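# Seat one blank on the fixture's locating pins

## Task

Place a single blank over both locating pins of the fixture so that it sits flat on the rest pads, while the second blank stays somewhere off the fixture.

## Robot and tools

ROBOT. Two UR-type arms stand on a table. left_arm carries a two-finger gripper (Robotiq 2F-85 style) and right_arm carries a magnet gripper. Calibrated bases in the scene frame: left_arm at (+0.044, +0.386, +0.013) m, yawed by quat_wxyz (+1.000, 0, 0, -0.013); right_arm at (+0.039, -0.389, +0.013) m, quat_wxyz (+1.000, 0, 0, +0.021). In both base frames, up is +z.

FRAMES. The scene frame has its origin at table-top height, halfway between the nominal bases, with +z up, +x pointing out over the table and left_arm on the +y side. Each arm reports its end effector pose, velocities, targets and wrist camera pose in its own base frame, and its offsets run along that base's axes. Rotations turn about the Hand target position. Reported positions may be off by a few centimetres, more at long reach. Gripper: the fingers point along its +z and close along its y; end_effector_position is the point between the pads when closed, and the fingertips extend about 19 mm past it when closed and 6 mm when fully open. Magnet: end_effector_position is the centre of the round face; its z axis points out of the face. The barrel is 48 mm wide.

THE 16-NUMBER ROW. One flat list covers both arms, every number in [-1, 1]: left dx, dy, dz, rx, ry, rz, gripper position, force_limit, speed; then right dx, dy, dz, rx, ry, rz, magnet. The six pose numbers of each arm are an offset from that arm's Hand target as it stood when the action or move began, never from the previous row; 1.0 equals 0.6 m or 180 degrees, and rx, ry, rz form one rotation vector. Sending the same offset again moves further. Six zeros re-request the current Hand target. Orientation commands are clipped to 32 degrees from the measured one per step. Gripper position is absolute: +1 open (85 mm), about -0.8 pads touching, -1 closes until blocked. force_limit and speed shape grip strength and finger speed (speed -1 is about 20 mm/s, 0 about 85, +1 about 150); both begin at +1 and only take effect when position changes by at least 0.01. Magnet: 1 on, 0 off (anything above 0.01 is on), latched. The gripper and magnet numbers are commands every time, so repeat your previous values to keep them unchanged.

TOOLS.
execute_actions(actions, cameras): actions is a list of actions; each action is a table of up to 15 rows, one per 1/30 s control step, the last row held to fill 15 steps (0.5 s). An empty list just reports state and images.
move(target, speed, blend, stop_force, zero, blocking, cameras): straight-line paths from each Hand target. target is one row or up to 15 rows, all offsets from the same starting Hand targets. speed in m/s, 0.002 to 3.6, default 0.25 (turns capped at twice that in rad/s), one value or one per target. blend in m rounds corners in a list. stop_force in N, 3 to 120, ends an arm's path when its wrist sensor feels that much push against the motion; unreliable if the hand rotates, and leave it out when backing off a contact. zero (only with stop_force) re-zeros the sensor first. blocking=false returns early but cannot be combined with stop_force. Paths avoid nothing. The result adds a move: line giving how it ended (done, off_target, moving, held, fault) plus limits such as paced (pose clipped) or held (steps withheld).
wait(seconds 0 to 10, cameras); stop(cameras) brakes a running move; zoom_image(camera cam_left_wrist or cam_right_wrist, region [x0, y0, x1, y1] pixels, at most 504 by 504); zero_wrist_force(arm); read_manual(section, licence text only); finished_scene(scene 1 to 3), irreversible.

RESULTS. Hand target is the last commanded pose after clipping; the hand often settles short, so send the leftover distance as an offset. Gripper object_status: 0 moving, 1 blocked while opening, 2 blocked while closing (a real grip), 3 reached the request or fully shut. position_measured is in counts: 3 open, 78 is 60 mm, 130 is 40 mm, 180 is 20 mm, 230 shut. Magnet lines: magnet_out, magnet_back, part_present (1 when steel pulls with at least 30 % force). Wrist force and torque are in the end effector's axes, with a peak line; joint torques include arm weight. Velocities reading within noise means at rest. Images come from cam_left_wrist and cam_right_wrist, each 896x504.

MAGNET USE. Holds steel covering its metal centre with about 120 N; pull halves at 1.5 mm and falls to 9 % at 5 mm. Light parts leap up from about 10 mm, so switch on just above a part. Stop just short of touching: one millimetre past contact can hit the force limit.

AVOID. Fault stops last 10 s: joint contact torque reaching its limit (141 N m for the three big joints, 26.3 N m for wrists) or about 150 N on any part. Arms are stiff, so never aim past a firm contact. Do not drop parts, release them while moving, slam, push hard, squeeze a part still resting on something, or swing loads fast. Keep the arms from colliding; skirt around each arm's own base. Nothing may leave the table. Hot motors (MOTOR HOT at 70 °C, lockout at 85 °C) come from holding loads or straining toward unreachable poses. Loose objects may occasionally get nudged.

Each tool is called after "Call:" as name(argument=value, ...), one argument or row to a line, values as JSON.

## Session

Call:
execute_actions(
  actions=[],
)

Scene clock: 0.00 s.
left_arm: end_effector_position=(+0.2958, +0.4978, +0.3319) position_measured=3 object_status=3 end_effector_quat_wxyz=(-0.106, +0.149, +0.983, -0.021) | right_arm: end_effector_position=(+0.4243, -0.0191, +0.3698) magnet_out=0 magnet_back=1 part_present=0 end_effector_quat_wxyz=(-0.446, +0.886, -0.026, +0.125)
Joint positions: left_arm=[0.739 -1.316 1.251 -1.336 -1.433 1.028] | right_arm=[-0.762 -1.764 1.874 -1.114 -0.744 -0.957]
Joint velocities: within noise
Joint torques (N m): no reading
Motor temperatures (°C): left_arm=[30 24 27 29 37 30] | right_arm=[35 31 30 44 32 38]
Wrist force (N): no reading
Wrist torque (N m): no reading
Wrist force, peak (N): no reading
Hand target: left_arm +0.2958, +0.4978, +0.3319; -0.106, +0.149, +0.983, -0.021 | right_arm +0.4243, -0.0191, +0.3698; -0.446, +0.886, -0.026, +0.125

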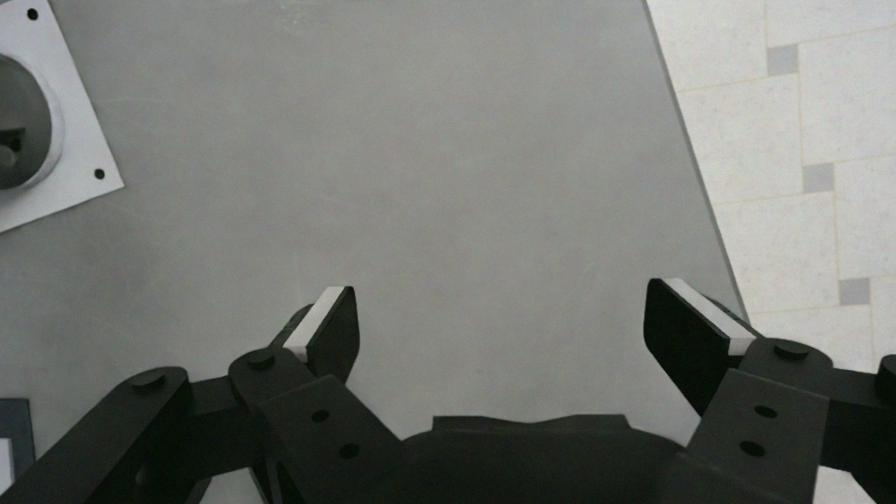

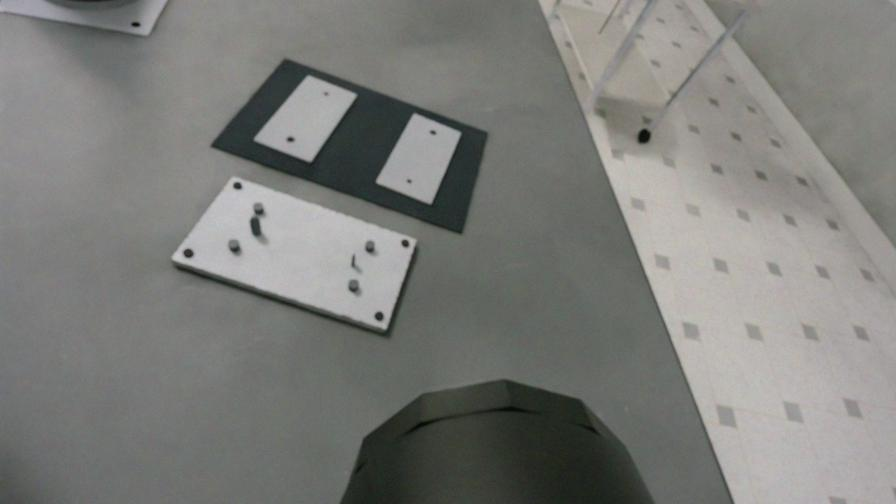

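Call:
move(
  target=[0,0,0,0,0,0,1,1,1,-0.101,0.383,-0.40,-0.2737,0.1419,-0.1031,0],
  speed=0.5,
  cameras=["cam_right_wrist"],
)

Scene clock: 4.03 s.
left_arm: end_effector_position=(+0.2958, +0.4978, +0.3319) position_measured=3 object_status=3 end_effector_quat_wxyz=(-0.106, +0.149, +0.983, -0.021) | right_arm: end_effector_position=(+0.3637, +0.2107, +0.1298) magnet_out=0 magnet_back=1 part_present=0 end_effector_quat_wxyz=(+0.000, +0.979, -0.204, +0.000)
Joint positions: left_arm=[0.739 -1.316 1.251 -1.336 -1.433 1.028] | right_arm=[0.203 -1.559 2.282 -2.293 -1.571 0.613]
Joint velocities: within noise
Joint torques (N m): left_arm=[-0.85 -39.72 -26.35 -2.52 0.65 0.03] | right_arm=[8.07 -11.23 -29.96 -1.05 -1.3 1.69]
Motor temperatures (°C): left_arm=[30 24 27 29 37 30] | right_arm=[35 31 30 44 31 38]
Wrist force (N): left_arm=[-0.1 0.0 0.0] | right_arm=[-0.2 -1.2 -1.2]
Wrist torque (N m): left_arm=[0.00 0.01 0.00] | right_arm=[-0.01 -0.01 -0.25]
Wrist force, peak (N): left_arm=[0.1 0.3 0.1] | right_arm=[-1.1 -1.5 0.1]
Hand target: left_arm +0.2958, +0.4978, +0.3319; -0.106, +0.149, +0.983, -0.021 | right_arm +0.3637, +0.2107, +0.1298; +0.001, +0.979, -0.204, +0.000
Off the commanded pose: left_arm 0.000 m, 0 deg | right_arm 0.000 m, 0 deg.
move: done
Images, in order (width x height): cam_right_wrist 896x504.

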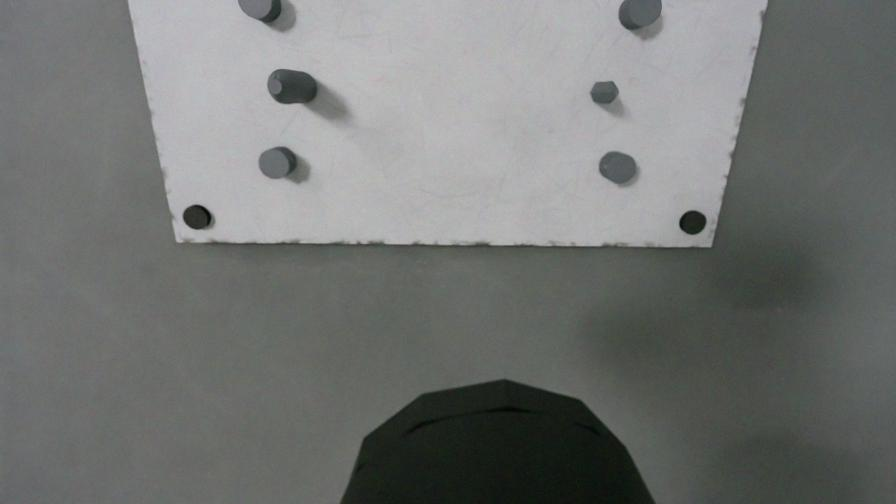

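Call:
move(
  target=[0,0,0,0,0,0,1,1,1,0,0,-0.0913,0,0,0,0],
  speed=0.25,
  cameras=["cam_right_wrist"],
)

Call:
zoom_image(
  camera="cam_right_wrist",
  region=[90, 0, 340, 200],
)

Call:
zoom_image(
  camera="cam_right_wrist",
  region=[590, 0, 840, 200],
)

Scene clock: 5.27 s.
left_arm: end_effector_position=(+0.2958, +0.4978, +0.3319) position_measured=3 object_status=3 end_effector_quat_wxyz=(-0.106, +0.149, +0.983, -0.021) | right_arm: end_effector_position=(+0.3637, +0.2107, +0.0751) magnet_out=0 magnet_back=1 part_present=0 end_effector_quat_wxyz=(+0.001, +0.979, -0.204, +0.000)
Joint positions: left_arm=[0.739 -1.316 1.251 -1.336 -1.433 1.028] | right_arm=[0.203 -1.431 2.343 -2.481 -1.571 0.613]
Joint velocities: within noise
Joint torques (N m): left_arm=[-2.26 -38.75 -25.82 -2.26 0.97 0.21] | right_arm=[6.92 -15.14 -6.91 -4.99 -1.12 1.54]
Motor temperatures (°C): left_arm=[30 24 27 29 37 30] | right_arm=[35 31 30 44 31 38]
Wrist force (N): left_arm=[-0.1 0.0 0.0] | right_arm=[-0.1 -1.1 -1.1]
Wrist torque (N m): left_arm=[0.00 0.01 0.00] | right_arm=[-0.02 -0.06 -0.25]
Wrist force, peak (N): left_arm=[-0.2 0.1 -0.2] | right_arm=[0.0 -1.4 -1.8]
Hand target: left_arm +0.2958, +0.4978, +0.3319; -0.106, +0.149, +0.983, -0.021 | right_arm +0.3637, +0.2107, +0.0750; +0.001, +0.979, -0.204, +0.000
Off the commanded pose: left_arm 0.000 m, 0 deg | right_arm 0.000 m, 0 deg.
move: done
Images, in order (width x height): cam_right_wrist 896x504.

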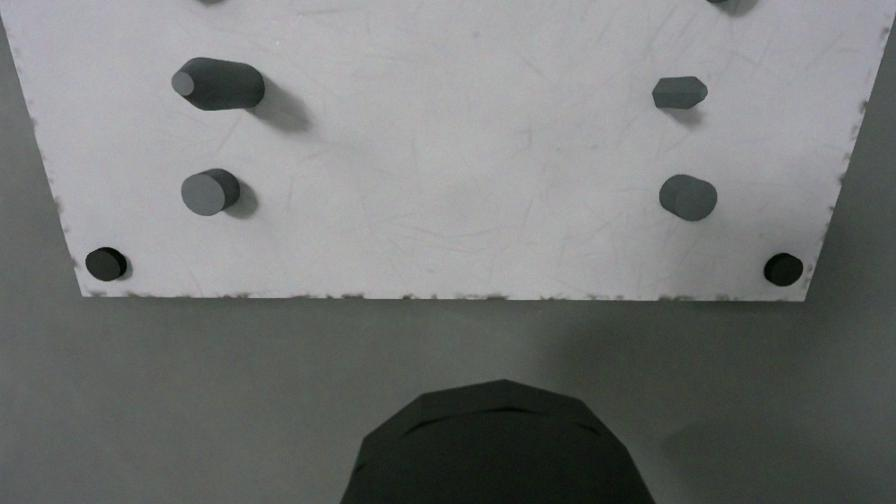

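Scaled by 2.016 from the camera's 896x504 image, which has a finer 1280x720 frame.

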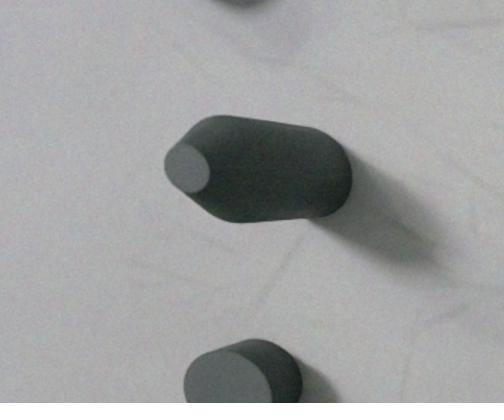

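Scaled by 2.016 from the camera's 896x504 image, which has a finer 1280x720 frame.

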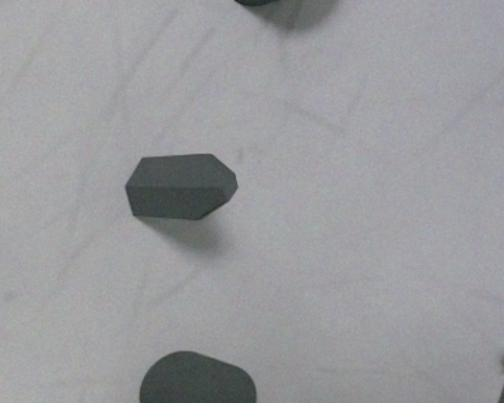

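Call:
move(
  target=[0,0,0,0,0,0,1,1,1,0.145,0.34,0.30,0,0,0,0],
  speed=0.4,
  cameras=["cam_right_wrist"],
)

Call:
zoom_image(
  camera="cam_right_wrist",
  region=[200, 0, 704, 380],
)

Scene clock: 7.40 s.
left_arm: end_effector_position=(+0.2958, +0.4978, +0.3319) position_measured=3 object_status=3 end_effector_quat_wxyz=(-0.106, +0.149, +0.983, -0.021) | right_arm: end_effector_position=(+0.4507, +0.4147, +0.2550) magnet_out=0 magnet_back=1 part_present=0 end_effector_quat_wxyz=(+0.000, +0.979, -0.204, +0.000)
Joint positions: left_arm=[0.739 -1.316 1.251 -1.336 -1.433 1.028] | right_arm=[0.524 -1.276 1.576 -1.87 -1.571 0.935]
Joint velocities: within noise
Joint torques (N m): left_arm=[-2.2 -38.81 -26.71 -2.18 1.4 0.12] | right_arm=[6.88 -29.14 -32.48 -1.07 -1.32 1.54]
Motor temperatures (°C): left_arm=[30 24 27 29 37 30] | right_arm=[35 31 30 44 31 38]
Wrist force (N): left_arm=[0.0 -0.1 0.0] | right_arm=[0.0 -0.5 -0.6]
Wrist torque (N m): left_arm=[-0.01 0.00 0.00] | right_arm=[0.05 -0.09 -0.23]
Wrist force, peak (N): left_arm=[-0.1 -0.1 0.3] | right_arm=[-0.2 -2.7 -2.4]
Hand target: left_arm +0.2958, +0.4978, +0.3319; -0.106, +0.149, +0.983, -0.021 | right_arm +0.4507, +0.4147, +0.2550; +0.001, +0.979, -0.204, +0.000
Off the commanded pose: left_arm 0.000 m, 0 deg | right_arm 0.000 m, 0 deg.
move: done
Images, in order (width x height): cam_right_wrist 896x504.

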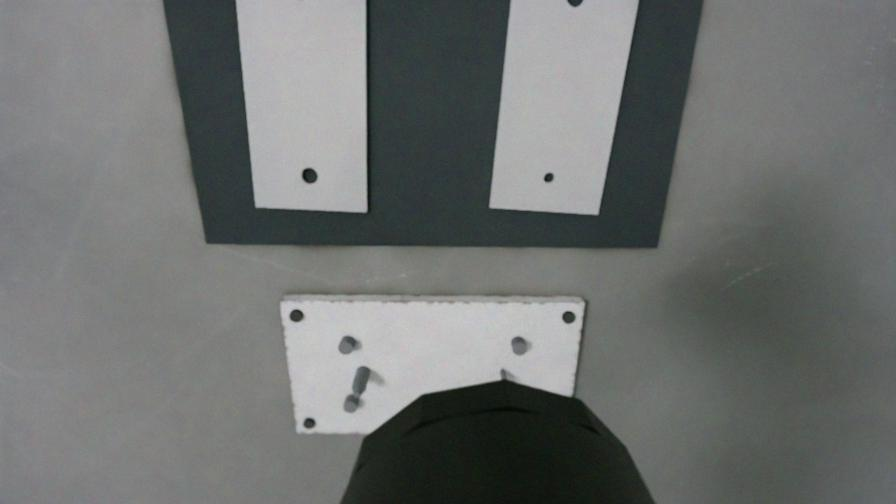

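Scaled by 1.000.

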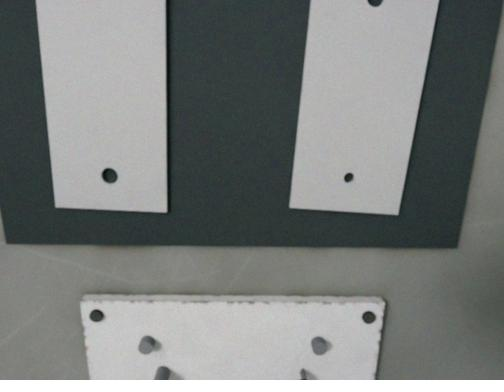

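Call:
move(
  target=[0,0,0,0,0,0,1,1,1,0.149,0.052,-0.258,0,0,-0.515,0],
  speed=0.5,
  cameras=["cam_right_wrist"],
)

Call:
zoom_image(
  camera="cam_right_wrist",
  region=[200, 100, 704, 380],
)

Scene clock: 10.30 s.
left_arm: end_effector_position=(+0.2958, +0.4978, +0.3319) position_measured=3 object_status=3 end_effector_quat_wxyz=(-0.106, +0.149, +0.983, -0.021) | right_arm: end_effector_position=(+0.5401, +0.4459, +0.1003) magnet_out=0 magnet_back=1 part_present=0 end_effector_quat_wxyz=(+0.000, -0.528, +0.849, +0.001)
Joint positions: left_arm=[0.739 -1.316 1.251 -1.336 -1.433 1.028] | right_arm=[0.498 -0.931 1.482 -2.121 -1.57 2.527]
Joint velocities: within noise
Joint torques (N m): left_arm=[-4.14 -39.59 -24.2 -1.98 1.45 0.22] | right_arm=[6.23 -40.4 -31.47 -4.62 -1.3 1.44]
Motor temperatures (°C): left_arm=[30 24 27 29 37 30] | right_arm=[35 31 30 44 31 38]
Wrist force (N): left_arm=[-0.1 0.0 0.2] | right_arm=[-0.3 -0.5 -0.7]
Wrist torque (N m): left_arm=[0.00 0.01 0.00] | right_arm=[0.06 -0.07 -0.22]
Wrist force, peak (N): left_arm=[-0.3 0.1 -0.1] | right_arm=[-0.1 -1.2 -0.6]
Hand target: left_arm +0.2958, +0.4978, +0.3319; -0.106, +0.149, +0.983, -0.021 | right_arm +0.5401, +0.4459, +0.1002; +0.000, -0.528, +0.849, +0.001
Off the commanded pose: left_arm 0.000 m, 0 deg | right_arm 0.000 m, 0 deg.
move: done
Images, in order (width x height): cam_right_wrist 896x504.

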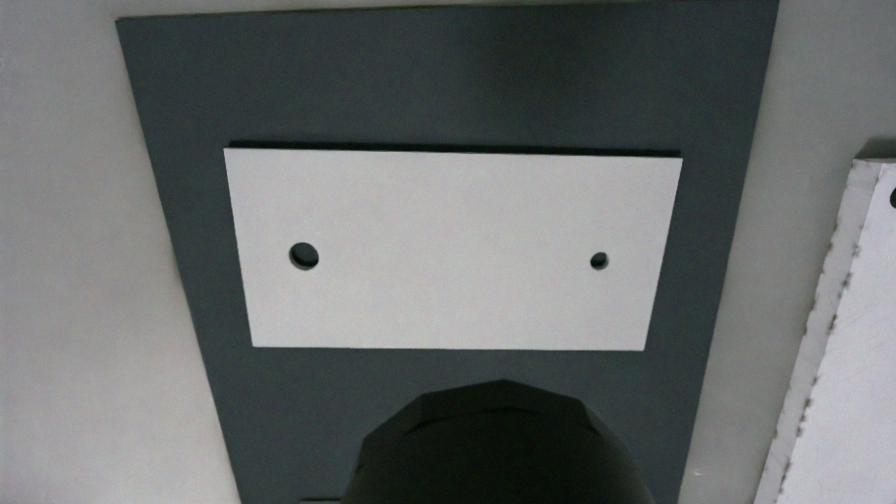

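Scaled by 1.000.

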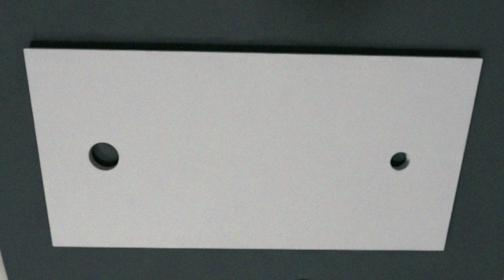

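Call:
move(
  target=[0,0,0,0,0,0,1,1,1,0,0,-0.148,0,0,0,0],
  speed=0.25,
  cameras=[],
)

Call:
move(
  target=[0,0,0,0,0,0,1,1,1,0,0,-0.05,0,0,0,0],
  speed=0.005,
  stop_force=4,
  cameras=[],
)

Call:
execute_actions(
  actions=[
    [[0,0,0,0,0,0,1,1,1,0,0,0,0,0,0,1]],
  ],
  cameras=[],
)

Call:
move(
  target=[0,0,0,0,0,0,1,1,1,0,0,0.05,0,0,0,1],
  speed=0.06,
  cameras=["cam_right_wrist"],
)

Call:
zoom_image(
  camera="cam_right_wrist",
  region=[50, 404, 200, 504],
)

Call:
zoom_image(
  camera="cam_right_wrist",
  region=[740, 404, 890, 504],
)

Scene clock: 11.70 s.
left_arm: end_effector_position=(+0.2958, +0.4978, +0.3319) position_measured=3 object_status=3 end_effector_quat_wxyz=(-0.106, +0.149, +0.983, -0.021) | right_arm: end_effector_position=(+0.5401, +0.4458, +0.0116) magnet_out=0 magnet_back=1 part_present=0 end_effector_quat_wxyz=(+0.000, -0.528, +0.849, +0.001)
Joint positions: left_arm=[0.739 -1.316 1.251 -1.336 -1.433 1.028] | right_arm=[0.498 -0.807 1.531 -2.294 -1.57 2.527]
Joint velocities: within noise
Joint torques (N m): left_arm=[-5.05 -37.66 -24.47 -1.88 1.62 -0.03] | right_arm=[8.15 -41.15 -29.36 -4.52 1.14 1.31]
Motor temperatures (°C): left_arm=[30 24 27 29 37 30] | right_arm=[35 31 30 44 31 38]
Wrist force (N): left_arm=[0.0 -0.1 0.0] | right_arm=[-0.4 -0.5 -0.8]
Wrist torque (N m): left_arm=[-0.01 0.00 0.00] | right_arm=[0.04 -0.03 -0.22]
Wrist force, peak (N): left_arm=[-0.1 -0.3 0.3] | right_arm=[-0.2 -0.7 -2.2]
Hand target: left_arm +0.2958, +0.4978, +0.3319; -0.106, +0.149, +0.983, -0.021 | right_arm +0.5401, +0.4459, +0.0114; +0.000, -0.528, +0.849, +0.001
Off the commanded pose: left_arm 0.000 m, 0 deg | right_arm 0.000 m, 0 deg.
move: done
No camera images: "cameras" was empty.

Scene clock: 16.33 s.
left_arm: end_effector_position=(+0.2958, +0.4978, +0.3319) position_measured=3 object_status=3 end_effector_quat_wxyz=(-0.106, +0.149, +0.983, -0.021) | right_arm: end_effector_position=(+0.5401, +0.4459, -0.0062) magnet_out=0 magnet_back=1 part_present=0 end_effector_quat_wxyz=(+0.000, -0.528, +0.849, +0.001)
Joint positions: left_arm=[0.739 -1.316 1.251 -1.336 -1.433 1.028] | right_arm=[0.498 -0.779 1.535 -2.326 -1.57 2.527]
Joint velocities: within noise
Joint torques (N m): left_arm=[-6.18 -39.59 -25.92 -1.72 1.3 -0.11] | right_arm=[6.02 -55.79 -15.04 -1.01 1.06 1.36]
Motor temperatures (°C): left_arm=[30 24 27 29 37 30] | right_arm=[35 31 30 44 31 38]
Wrist force (N): left_arm=[-0.1 0.1 -0.1] | right_arm=[0.0 -0.5 -4.8]
Wrist torque (N m): left_arm=[0.01 0.02 0.00] | right_arm=[0.10 -0.08 -0.22]
Wrist force, peak (N): left_arm=[-0.1 0.0 0.4] | right_arm=[6.5 3.1 -13.0]
Hand target: left_arm +0.2958, +0.4978, +0.3319; -0.106, +0.149, +0.983, -0.021 | right_arm +0.5401, +0.4459, -0.0062; +0.000, -0.528, +0.849, +0.001 (not the last commanded pose)
Off the commanded pose: left_arm 0.000 m, 0 deg | right_arm 0.012 m, 0 deg.
move: contact (right_arm)
No camera images: "cameras" was empty.

Scene clock: 17.03 s.
left_arm: end_effector_position=(+0.2958, +0.4978, +0.3319) position_measured=3 object_status=3 end_effector_quat_wxyz=(-0.106, +0.149, +0.983, -0.021) | right_arm: end_effector_position=(+0.5401, +0.4459, -0.0062) magnet_out=1 magnet_back=0 part_present=1 end_effector_quat_wxyz=(+0.000, -0.528, +0.849, +0.001)
Joint positions: left_arm=[0.739 -1.316 1.251 -1.336 -1.433 1.028] | right_arm=[0.498 -0.779 1.535 -2.326 -1.57 2.527]
Joint velocities: within noise
Joint torques (N m): left_arm=[-5.89 -39.61 -26.7 -1.46 1.52 0.4] | right_arm=[6.77 -56.87 -18.46 -2.29 1.29 1.29]
Motor temperatures (°C): left_arm=[30 24 27 29 37 30] | right_arm=[35 31 30 44 31 38]
Wrist force (N): left_arm=[0.0 -0.1 0.0] | right_arm=[-0.5 -1.1 0.7]
Wrist torque (N m): left_arm=[-0.02 0.01 0.00] | right_arm=[0.13 -0.14 -0.23]
Wrist force, peak (N): left_arm=[0.1 0.2 0.2] | right_arm=[-0.5 -1.3 -3.1]
Hand target: left_arm +0.2958, +0.4978, +0.3319; -0.106, +0.149, +0.983, -0.021 | right_arm +0.5401, +0.4459, -0.0062; +0.000, -0.528, +0.849, +0.001
Off the commanded pose: left_arm 0.000 m, 0 deg | right_arm 0.000 m, 0 deg.
No camera images: "cameras" was empty.

Scene clock: 18.00 s.
left_arm: end_effector_position=(+0.2958, +0.4978, +0.3319) position_measured=3 object_status=3 end_effector_quat_wxyz=(-0.106, +0.149, +0.983, -0.021) | right_arm: end_effector_position=(+0.5401, +0.4459, +0.0237) magnet_out=1 magnet_back=0 part_present=1 end_effector_quat_wxyz=(+0.000, -0.528, +0.849, +0.001)
Joint positions: left_arm=[0.739 -1.316 1.251 -1.336 -1.433 1.028] | right_arm=[0.498 -0.825 1.527 -2.272 -1.57 2.527]
Joint velocities: within noise
Joint torques (N m): left_arm=[-6.23 -39.94 -25.73 -1.53 1.26 0.13] | right_arm=[5.68 -60.2 -32.06 -1.61 1.06 1.02]
Motor temperatures (°C): left_arm=[30 24 27 29 37 30] | right_arm=[35 31 30 44 31 38]
Wrist force (N): left_arm=[-0.3 0.0 -0.3] | right_arm=[-0.6 -0.6 3.2]
Wrist torque (N m): left_arm=[-0.01 0.04 0.00] | right_arm=[0.04 -0.02 -0.23]
Wrist force, peak (N): left_arm=[-0.3 0.0 -0.3] | right_arm=[0.0 -0.6 4.4]
Hand target: left_arm +0.2958, +0.4978, +0.3319; -0.106, +0.149, +0.983, -0.021 | right_arm +0.5401, +0.4459, +0.0238; +0.000, -0.528, +0.849, +0.001
Off the commanded pose: left_arm 0.000 m, 0 deg | right_arm 0.000 m, 0 deg.
move: done
Images, in order (width x height): cam_right_wrist 896x504.

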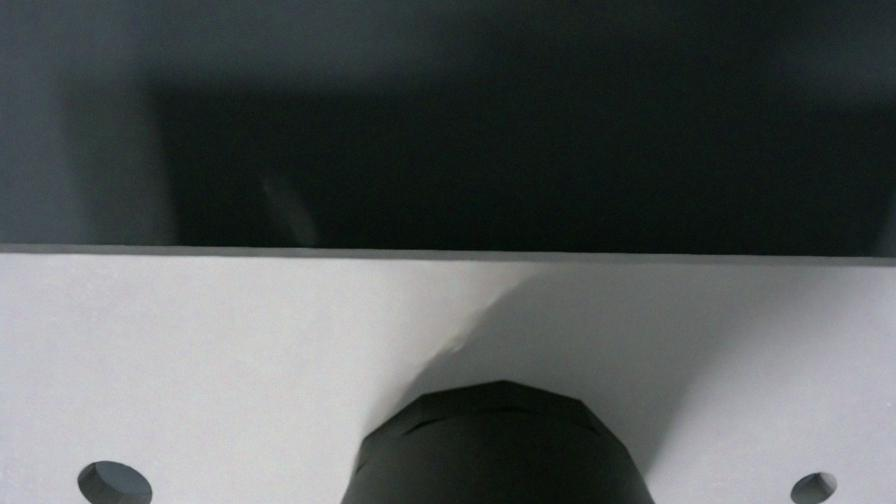

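Scaled by 3.360 from the camera's 896x504 image, which has a finer 1280x720 frame.

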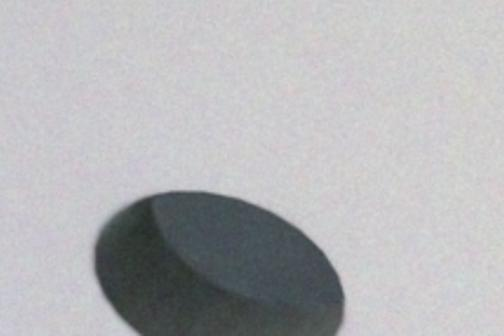

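Scaled by 3.360 from the camera's 896x504 image, which has a finer 1280x720 frame.

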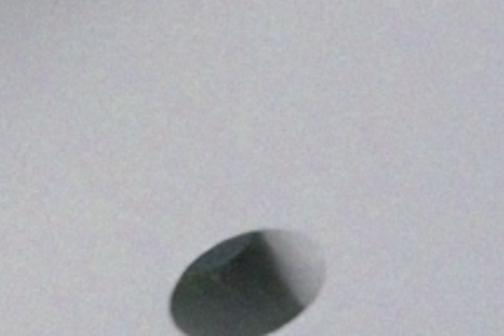

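Call:
move(
  target=[
    [0,0,0,0,0,0,1,1,1,-0.03,-0.03,0.1,0,0,0.06,1],
    [0,0,0,0,0,0,1,1,1,-0.24,-0.27,0.1,0,0,0.48,1],
    [0,0,0,0,0,0,1,1,1,-0.2598,-0.2928,0.0403,0,0,0.5183,1],
  ],
  speed=0.25,
  blend=0.02,
  cameras=["cam_right_wrist"],
)

Call:
move(
  target=[0,0,0,0,0,0,1,1,1,0,0,-0.07,0,0,0,1],
  speed=0.007,
  stop_force=4,
  cameras=["cam_right_wrist"],
)

Call:
zoom_image(
  camera="cam_right_wrist",
  region=[50, 404, 200, 504],
)

Call:
zoom_image(
  camera="cam_right_wrist",
  region=[740, 404, 890, 504],
)

Scene clock: 22.53 s.
left_arm: end_effector_position=(+0.2958, +0.4978, +0.3319) position_measured=3 object_status=3 end_effector_quat_wxyz=(-0.106, +0.149, +0.983, -0.021) | right_arm: end_effector_position=(+0.3843, +0.2703, +0.0481) magnet_out=1 magnet_back=0 part_present=1 end_effector_quat_wxyz=(+0.001, +0.980, -0.199, +0.000)
Joint positions: left_arm=[0.739 -1.316 1.251 -1.336 -1.433 1.028] | right_arm=[0.325 -1.268 2.23 -2.532 -1.571 0.726]
Joint velocities: within noise
Joint torques (N m): left_arm=[-8.18 -39.48 -25.47 -1.38 1.36 0.26] | right_arm=[-7.92 -23.34 -7.77 -4.95 1.45 -2.03]
Motor temperatures (°C): left_arm=[30 24 27 29 37 30] | right_arm=[35 31 30 44 31 38]
Wrist force (N): left_arm=[0.0 -0.1 -0.1] | right_arm=[0.1 -1.0 3.2]
Wrist torque (N m): left_arm=[-0.02 0.00 0.00] | right_arm=[0.01 -0.08 -0.24]
Wrist force, peak (N): left_arm=[-0.3 -0.1 -0.2] | right_arm=[-1.0 -0.8 4.8]
Hand target: left_arm +0.2958, +0.4978, +0.3319; -0.106, +0.149, +0.983, -0.021 | right_arm +0.3843, +0.2702, +0.0480; +0.001, +0.980, -0.199, +0.000
Off the commanded pose: left_arm 0.000 m, 0 deg | right_arm 0.000 m, 0 deg.
move: done
Images, in order (width x height): cam_right_wrist 896x504.

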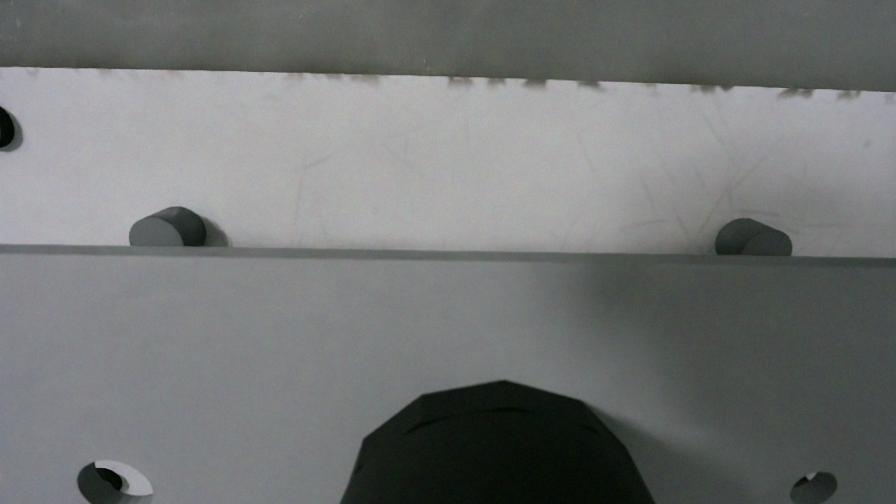

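Scene clock: 27.90 s.
left_arm: end_effector_position=(+0.2958, +0.4978, +0.3319) position_measured=3 object_status=3 end_effector_quat_wxyz=(-0.106, +0.149, +0.983, -0.021) | right_arm: end_effector_position=(+0.3843, +0.2702, +0.0196) magnet_out=1 magnet_back=0 part_present=1 end_effector_quat_wxyz=(+0.001, +0.980, -0.199, +0.000)
Joint positions: left_arm=[0.739 -1.316 1.251 -1.336 -1.433 1.028] | right_arm=[0.325 -1.196 2.245 -2.619 -1.571 0.726]
Joint velocities: within noise
Joint torques (N m): left_arm=[-10.48 -40.89 -26.02 -0.92 1.54 0.09] | right_arm=[-2.36 -39.25 -20.67 -0.94 1.3 -1.89]
Motor temperatures (°C): left_arm=[30 24 27 29 37 30] | right_arm=[35 31 30 44 31 38]
Wrist force (N): left_arm=[0.1 -0.1 -0.2] | right_arm=[6.5 -3.3 6.5]
Wrist torque (N m): left_arm=[-0.03 0.00 0.00] | right_arm=[0.00 0.12 -0.15]
Wrist force, peak (N): left_arm=[0.0 0.2 -0.3] | right_arm=[8.7 -4.4 8.9]
Hand target: left_arm +0.2958, +0.4978, +0.3319; -0.106, +0.149, +0.983, -0.021 | right_arm +0.3843, +0.2702, +0.0196; +0.001, +0.980, -0.199, +0.000 (not the last commanded pose)
Off the commanded pose: left_arm 0.000 m, 0 deg | right_arm 0.014 m, 0 deg.
move: contact (right_arm)
Images, in order (width x height): cam_right_wrist 896x504.

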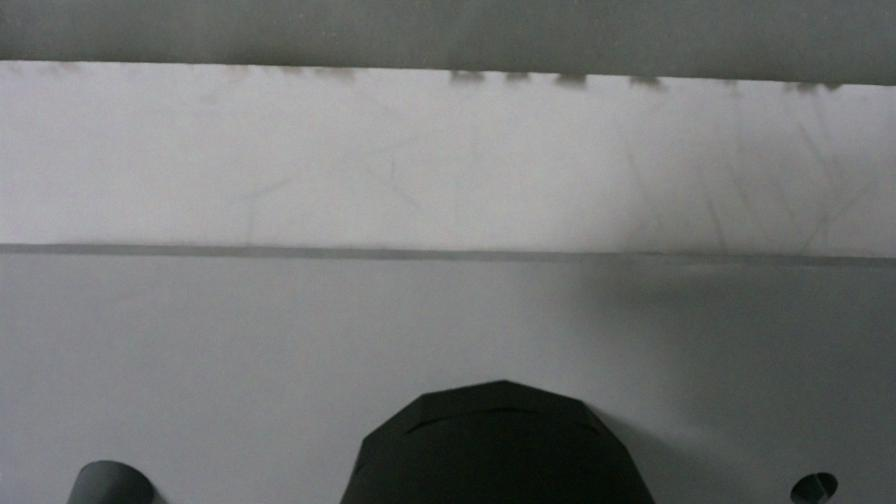

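Scaled by 3.360 from the camera's 896x504 image, which has a finer 1280x720 frame.

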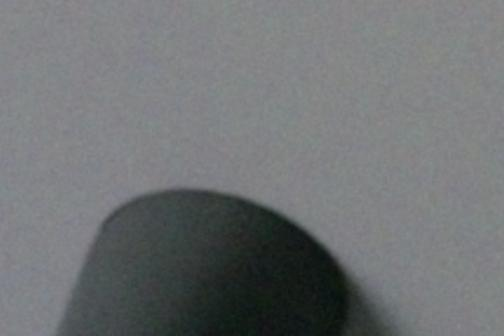

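Scaled by 3.360 from the camera's 896x504 image, which has a finer 1280x720 frame.

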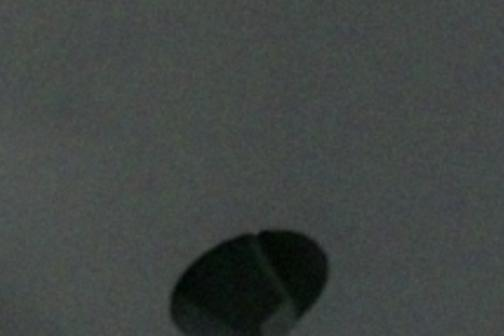

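Call:
move(
  target=[0,0,0,0,0,0,1,1,1,0.0007,0,0.0004,0,0,0,1],
  speed=0.02,
  cameras=[],
)

Call:
move(
  target=[0,0,0,0,0,0,1,1,1,0,0,-0.03,0,0,0,1],
  speed=0.006,
  stop_force=6,
  cameras=["cam_right_wrist"],
)

Call:
zoom_image(
  camera="cam_right_wrist",
  region=[740, 404, 890, 504],
)

Scene clock: 28.77 s.
left_arm: end_effector_position=(+0.2958, +0.4978, +0.3319) position_measured=3 object_status=3 end_effector_quat_wxyz=(-0.106, +0.149, +0.983, -0.021) | right_arm: end_effector_position=(+0.3846, +0.2702, +0.0199) magnet_out=1 magnet_back=0 part_present=1 end_effector_quat_wxyz=(+0.001, +0.980, -0.199, +0.000)
Joint positions: left_arm=[0.739 -1.316 1.251 -1.336 -1.433 1.028] | right_arm=[0.325 -1.196 2.244 -2.618 -1.571 0.725]
Joint velocities: within noise
Joint torques (N m): left_arm=[-11.17 -41.56 -26.95 -0.91 1.37 0.19] | right_arm=[-7.24 -39.68 -27.48 -2.15 1.23 -2.03]
Motor temperatures (°C): left_arm=[30 24 27 29 37 30] | right_arm=[35 31 30 44 31 38]
Wrist force (N): left_arm=[-0.1 0.0 0.0] | right_arm=[-2.4 2.4 3.1]
Wrist torque (N m): left_arm=[0.00 0.01 0.00] | right_arm=[0.00 -0.02 -0.11]
Wrist force, peak (N): left_arm=[0.0 0.3 -0.2] | right_arm=[6.1 -2.9 7.4]
Hand target: left_arm +0.2958, +0.4978, +0.3319; -0.106, +0.149, +0.983, -0.021 | right_arm +0.3847, +0.2702, +0.0199; +0.001, +0.980, -0.199, +0.000
Off the commanded pose: left_arm 0.000 m, 0 deg | right_arm 0.000 m, 0 deg.
move: done
No camera images: "cameras" was empty.

Scene clock: 29.77 s.
left_arm: end_effector_position=(+0.2958, +0.4978, +0.3319) position_measured=3 object_status=3 end_effector_quat_wxyz=(-0.106, +0.149, +0.983, -0.021) | right_arm: end_effector_position=(+0.3847, +0.2702, +0.0198) magnet_out=1 magnet_back=0 part_present=1 end_effector_quat_wxyz=(+0.001, +0.980, -0.199, +0.000)
Joint positions: left_arm=[0.739 -1.316 1.251 -1.336 -1.433 1.028] | right_arm=[0.325 -1.196 2.244 -2.618 -1.571 0.725]
Joint velocities: within noise
Joint torques (N m): left_arm=[-8.8 -39.47 -26.1 -0.81 1.56 0.13] | right_arm=[-6.64 -41.64 -24.8 -2.68 1.13 -1.97]
Motor temperatures (°C): left_arm=[30 24 27 29 37 30] | right_arm=[35 31 30 44 31 38]
Wrist force (N): left_arm=[0.1 0.0 -0.1] | right_arm=[-2.2 3.5 4.5]
Wrist torque (N m): left_arm=[0.00 -0.02 0.00] | right_arm=[0.00 -0.02 -0.10]
Wrist force, peak (N): left_arm=[0.3 -0.1 0.2] | right_arm=[-8.7 11.3 -6.9]
Hand target: left_arm +0.2958, +0.4978, +0.3319; -0.106, +0.149, +0.983, -0.021 | right_arm +0.3847, +0.2702, +0.0198; +0.001, +0.980, -0.199, +0.000 (not the last commanded pose)
Off the commanded pose: left_arm 0.000 m, 0 deg | right_arm 0.018 m, 0 deg.
move: contact (right_arm)
Images, in order (width x height): cam_right_wrist 896x504.

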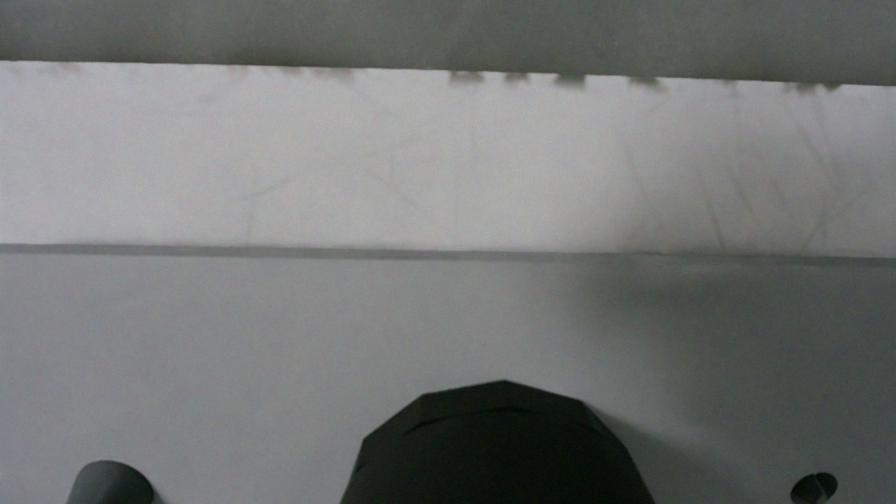

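Scaled by 3.360 from the camera's 896x504 image, which has a finer 1280x720 frame.

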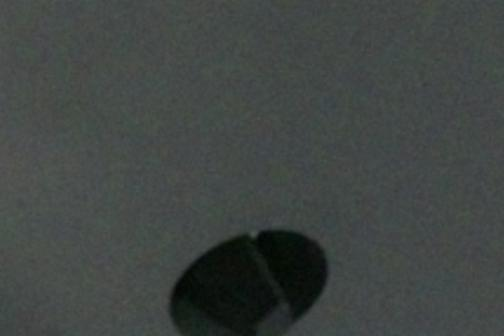

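Call:
move(
  target=[0,0,0,0,0,0,1,1,1,-0.0003,-0.0003,0.0002,0,0,0,1],
  speed=0.02,
  cameras=[],
)

Call:
move(
  target=[0,0,0,0,0,0,1,1,1,0,0,-0.03,0,0,0,1],
  speed=0.006,
  stop_force=7,
  cameras=["cam_right_wrist"],
)

Call:
zoom_image(
  camera="cam_right_wrist",
  region=[740, 404, 890, 504],
)

Scene clock: 30.67 s.
left_arm: end_effector_position=(+0.2958, +0.4978, +0.3319) position_measured=3 object_status=3 end_effector_quat_wxyz=(-0.106, +0.149, +0.983, -0.021) | right_arm: end_effector_position=(+0.3845, +0.2701, +0.0199) magnet_out=1 magnet_back=0 part_present=1 end_effector_quat_wxyz=(+0.001, +0.980, -0.199, +0.000)
Joint positions: left_arm=[0.739 -1.316 1.251 -1.336 -1.433 1.028] | right_arm=[0.325 -1.196 2.245 -2.618 -1.571 0.725]
Joint velocities: within noise
Joint torques (N m): left_arm=[-10.14 -40.33 -27 -1.11 1.34 0.16] | right_arm=[-7.66 -40.69 -6.16 -2.95 0.91 -2.06]
Motor temperatures (°C): left_arm=[30 24 27 29 37 30] | right_arm=[35 31 30 44 31 38]
Wrist force (N): left_arm=[-0.1 -0.1 -0.1] | right_arm=[-0.3 -2.4 2.5]
Wrist torque (N m): left_arm=[-0.02 0.02 0.00] | right_arm=[0.00 -0.08 -0.21]
Wrist force, peak (N): left_arm=[0.0 -0.1 -0.3] | right_arm=[-4.6 3.7 6.3]
Hand target: left_arm +0.2958, +0.4978, +0.3319; -0.106, +0.149, +0.983, -0.021 | right_arm +0.3845, +0.2700, +0.0199; +0.001, +0.980, -0.199, +0.000
Off the commanded pose: left_arm 0.000 m, 0 deg | right_arm 0.000 m, 0 deg.
move: done
No camera images: "cameras" was empty.

Scene clock: 33.13 s.
left_arm: end_effector_position=(+0.2958, +0.4978, +0.3319) position_measured=3 object_status=3 end_effector_quat_wxyz=(-0.106, +0.149, +0.983, -0.021) | right_arm: end_effector_position=(+0.3845, +0.2700, +0.0134) magnet_out=1 magnet_back=0 part_present=1 end_effector_quat_wxyz=(+0.001, +0.980, -0.199, +0.000)
Joint positions: left_arm=[0.739 -1.316 1.251 -1.336 -1.433 1.028] | right_arm=[0.325 -1.179 2.247 -2.638 -1.571 0.725]
Joint velocities: within noise
Joint torques (N m): left_arm=[-9.56 -41.12 -26.08 -0.89 1.46 -0.04] | right_arm=[-4.61 -40.17 -24.98 -1.95 -0.79 -1.93]
Motor temperatures (°C): left_arm=[30 24 27 29 37 30] | right_arm=[35 31 30 44 31 38]
Wrist force (N): left_arm=[-0.1 0.0 0.1] | right_arm=[-1.0 -1.4 5.0]
Wrist torque (N m): left_arm=[0.00 0.02 0.00] | right_arm=[0.07 0.07 0.10]
Wrist force, peak (N): left_arm=[-0.2 0.2 0.0] | right_arm=[-6.7 8.7 -15.2]
Hand target: left_arm +0.2958, +0.4978, +0.3319; -0.106, +0.149, +0.983, -0.021 | right_arm +0.3845, +0.2700, +0.0134; +0.001, +0.980, -0.199, +0.000 (not the last commanded pose)
Off the commanded pose: left_arm 0.000 m, 0 deg | right_arm 0.011 m, 0 deg.
move: contact (right_arm)
Images, in order (width x height): cam_right_wrist 896x504.

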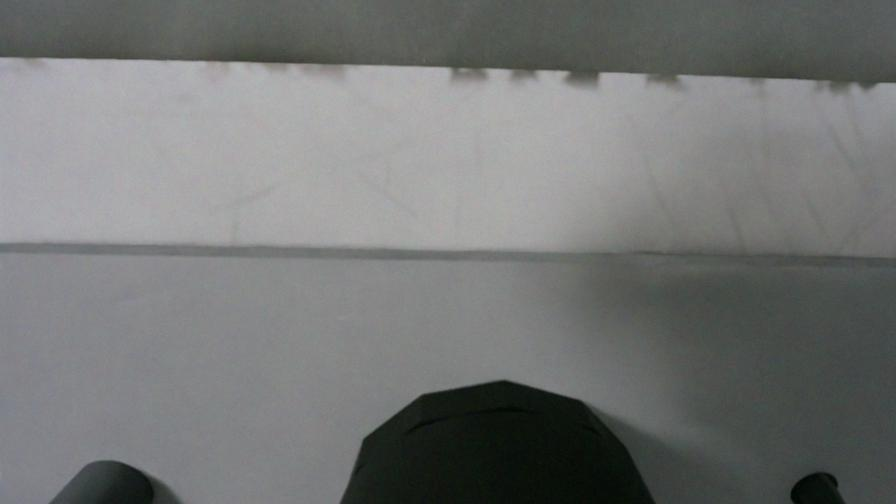

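Scaled by 3.360 from the camera's 896x504 image, which has a finer 1280x720 frame.

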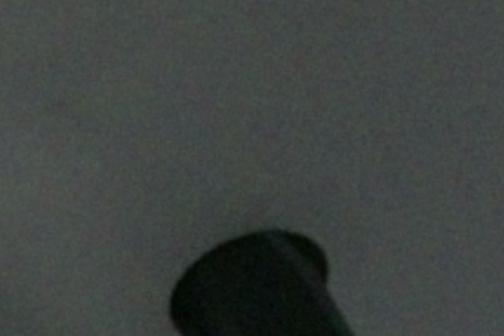

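Call:
execute_actions(
  actions=[
    [[0,0,0,0,0,0,1,1,1,0,0,0,0,0,0,0]],
  ],
  cameras=[],
)

Call:
move(
  target=[0,0,0,0,0,0,1,1,1,0,0,0.004,0,0,0,0],
  speed=0.02,
  cameras=[],
)

Call:
move(
  target=[0,0,0,0,0,0,1,1,1,0,0,-0.03,0,0,0,0],
  speed=0.005,
  stop_force=12,
  cameras=[],
)

Call:
move(
  target=[0,0,0,0,0,0,1,1,1,0,0,0.15,0,0,0,0],
  speed=0.15,
  cameras=["cam_right_wrist"],
)

Scene clock: 34.00 s.
left_arm: end_effector_position=(+0.2958, +0.4978, +0.3319) position_measured=3 object_status=3 end_effector_quat_wxyz=(-0.106, +0.149, +0.983, -0.021) | right_arm: end_effector_position=(+0.3845, +0.2700, +0.0134) magnet_out=0 magnet_back=1 part_present=0 end_effector_quat_wxyz=(+0.001, +0.980, -0.199, +0.000)
Joint positions: left_arm=[0.739 -1.316 1.251 -1.336 -1.433 1.028] | right_arm=[0.325 -1.179 2.247 -2.638 -1.571 0.725]
Joint velocities: within noise
Joint torques (N m): left_arm=[-9.95 -40.44 -26.65 -1.1 1.45 0.31] | right_arm=[-4.05 -30.68 -19.05 -2.38 -0.6 -1.69]
Motor temperatures (°C): left_arm=[30 24 27 29 37 30] | right_arm=[35 31 30 44 31 38]
Wrist force (N): left_arm=[0.0 0.0 -0.1] | right_arm=[0.1 -1.3 -0.5]
Wrist torque (N m): left_arm=[0.00 0.01 0.00] | right_arm=[0.03 -0.08 -0.26]
Wrist force, peak (N): left_arm=[0.0 -0.3 -0.2] | right_arm=[-1.3 -0.9 5.2]
Hand target: left_arm +0.2958, +0.4978, +0.3319; -0.106, +0.149, +0.983, -0.021 | right_arm +0.3845, +0.2700, +0.0134; +0.001, +0.980, -0.199, +0.000
Off the commanded pose: left_arm 0.000 m, 0 deg | right_arm 0.000 m, 0 deg.
No camera images: "cameras" was empty.

Scene clock: 34.70 s.
left_arm: end_effector_position=(+0.2958, +0.4978, +0.3319) position_measured=3 object_status=3 end_effector_quat_wxyz=(-0.106, +0.149, +0.983, -0.021) | right_arm: end_effector_position=(+0.3845, +0.2700, +0.0157) magnet_out=0 magnet_back=1 part_present=0 end_effector_quat_wxyz=(+0.001, +0.980, -0.199, +0.000)
Joint positions: left_arm=[0.739 -1.316 1.251 -1.336 -1.433 1.028] | right_arm=[0.325 -1.185 2.247 -2.631 -1.571 0.725]
Joint velocities: within noise
Joint torques (N m): left_arm=[-8.69 -41.15 -26.13 -0.82 1.41 0.13] | right_arm=[-4.05 -37.51 -24.52 -1.29 -0.64 -1.5]
Motor temperatures (°C): left_arm=[30 24 27 29 37 30] | right_arm=[35 31 30 44 31 38]
Wrist force (N): left_arm=[-0.1 0.0 0.1] | right_arm=[0.1 -1.3 -0.6]
Wrist torque (N m): left_arm=[0.00 0.01 0.01] | right_arm=[0.02 -0.07 -0.26]
Wrist force, peak (N): left_arm=[0.1 -0.1 -0.2] | right_arm=[0.1 -1.4 -0.6]
Hand target: left_arm +0.2958, +0.4978, +0.3319; -0.106, +0.149, +0.983, -0.021 | right_arm +0.3845, +0.2700, +0.0158; +0.001, +0.980, -0.199, +0.000
Off the commanded pose: left_arm 0.000 m, 0 deg | right_arm 0.000 m, 0 deg.
move: done
No camera images: "cameras" was empty.

Scene clock: 36.20 s.
left_arm: end_effector_position=(+0.2958, +0.4978, +0.3319) position_measured=3 object_status=3 end_effector_quat_wxyz=(-0.106, +0.149, +0.983, -0.021) | right_arm: end_effector_position=(+0.3845, +0.2700, +0.0132) magnet_out=0 magnet_back=1 part_present=0 end_effector_quat_wxyz=(+0.001, +0.980, -0.199, +0.000)
Joint positions: left_arm=[0.739 -1.316 1.251 -1.336 -1.433 1.028] | right_arm=[0.325 -1.179 2.248 -2.638 -1.571 0.725]
Joint velocities: within noise
Joint torques (N m): left_arm=[-10.67 -41.3 -25.82 -1.14 1.51 0.3] | right_arm=[-3.89 -31.1 -21.68 -0.34 -0.73 -1.14]
Motor temperatures (°C): left_arm=[30 24 27 29 37 30] | right_arm=[35 31 30 44 31 38]
Wrist force (N): left_arm=[0.0 0.1 0.1] | right_arm=[-3.5 3.8 -16.3]
Wrist torque (N m): left_arm=[0.02 -0.01 0.01] | right_arm=[0.24 0.06 -0.26]
Wrist force, peak (N): left_arm=[-0.2 -0.2 -0.2] | right_arm=[-12.9 15.2 -37.7]
Hand target: left_arm +0.2958, +0.4978, +0.3319; -0.106, +0.149, +0.983, -0.021 | right_arm +0.3845, +0.2700, +0.0133; +0.001, +0.980, -0.199, +0.000 (not the last commanded pose)
Off the commanded pose: left_arm 0.000 m, 0 deg | right_arm 0.015 m, 0 deg.
move: contact (right_arm)
No camera images: "cameras" was empty.

Scene clock: 37.47 s.
left_arm: end_effector_position=(+0.2958, +0.4978, +0.3319) position_measured=3 object_status=3 end_effector_quat_wxyz=(-0.106, +0.149, +0.983, -0.021) | right_arm: end_effector_position=(+0.3845, +0.2700, +0.1032) magnet_out=0 magnet_back=1 part_present=0 end_effector_quat_wxyz=(+0.001, +0.980, -0.199, +0.000)
Joint positions: left_arm=[0.739 -1.316 1.251 -1.336 -1.433 1.028] | right_arm=[0.325 -1.392 2.184 -2.362 -1.571 0.725]
Joint velocities: within noise
Joint torques (N m): left_arm=[-10.43 -42.73 -26.44 -1.15 1.32 0.16] | right_arm=[-7.68 -33.98 -28.65 -1.06 1.1 -1.88]
Motor temperatures (°C): left_arm=[30 24 27 29 37 30] | right_arm=[35 31 30 44 31 38]
Wrist force (N): left_arm=[0.0 0.0 0.0] | right_arm=[0.1 -1.3 -0.7]
Wrist torque (N m): left_arm=[-0.01 0.00 0.01] | right_arm=[0.02 -0.08 -0.24]
Wrist force, peak (N): left_arm=[0.1 -0.2 -0.2] | right_arm=[-3.3 3.3 -17.2]
Hand target: left_arm +0.2958, +0.4978, +0.3319; -0.106, +0.149, +0.983, -0.021 | right_arm +0.3845, +0.2700, +0.1033; +0.001, +0.980, -0.199, +0.000
Off the commanded pose: left_arm 0.000 m, 0 deg | right_arm 0.000 m, 0 deg.
move: done
Images, in order (width x height): cam_right_wrist 896x504.

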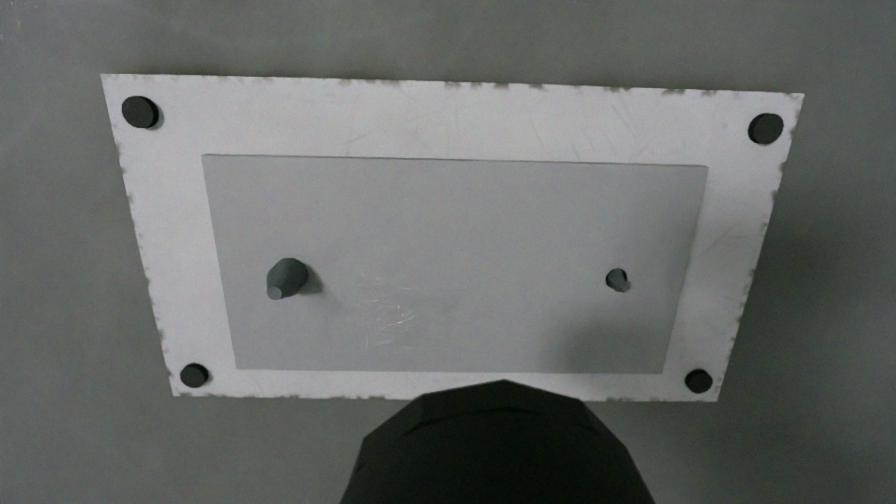

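Call:
finished_scene(
  scene=3,
)

The scene is finished: the task was done.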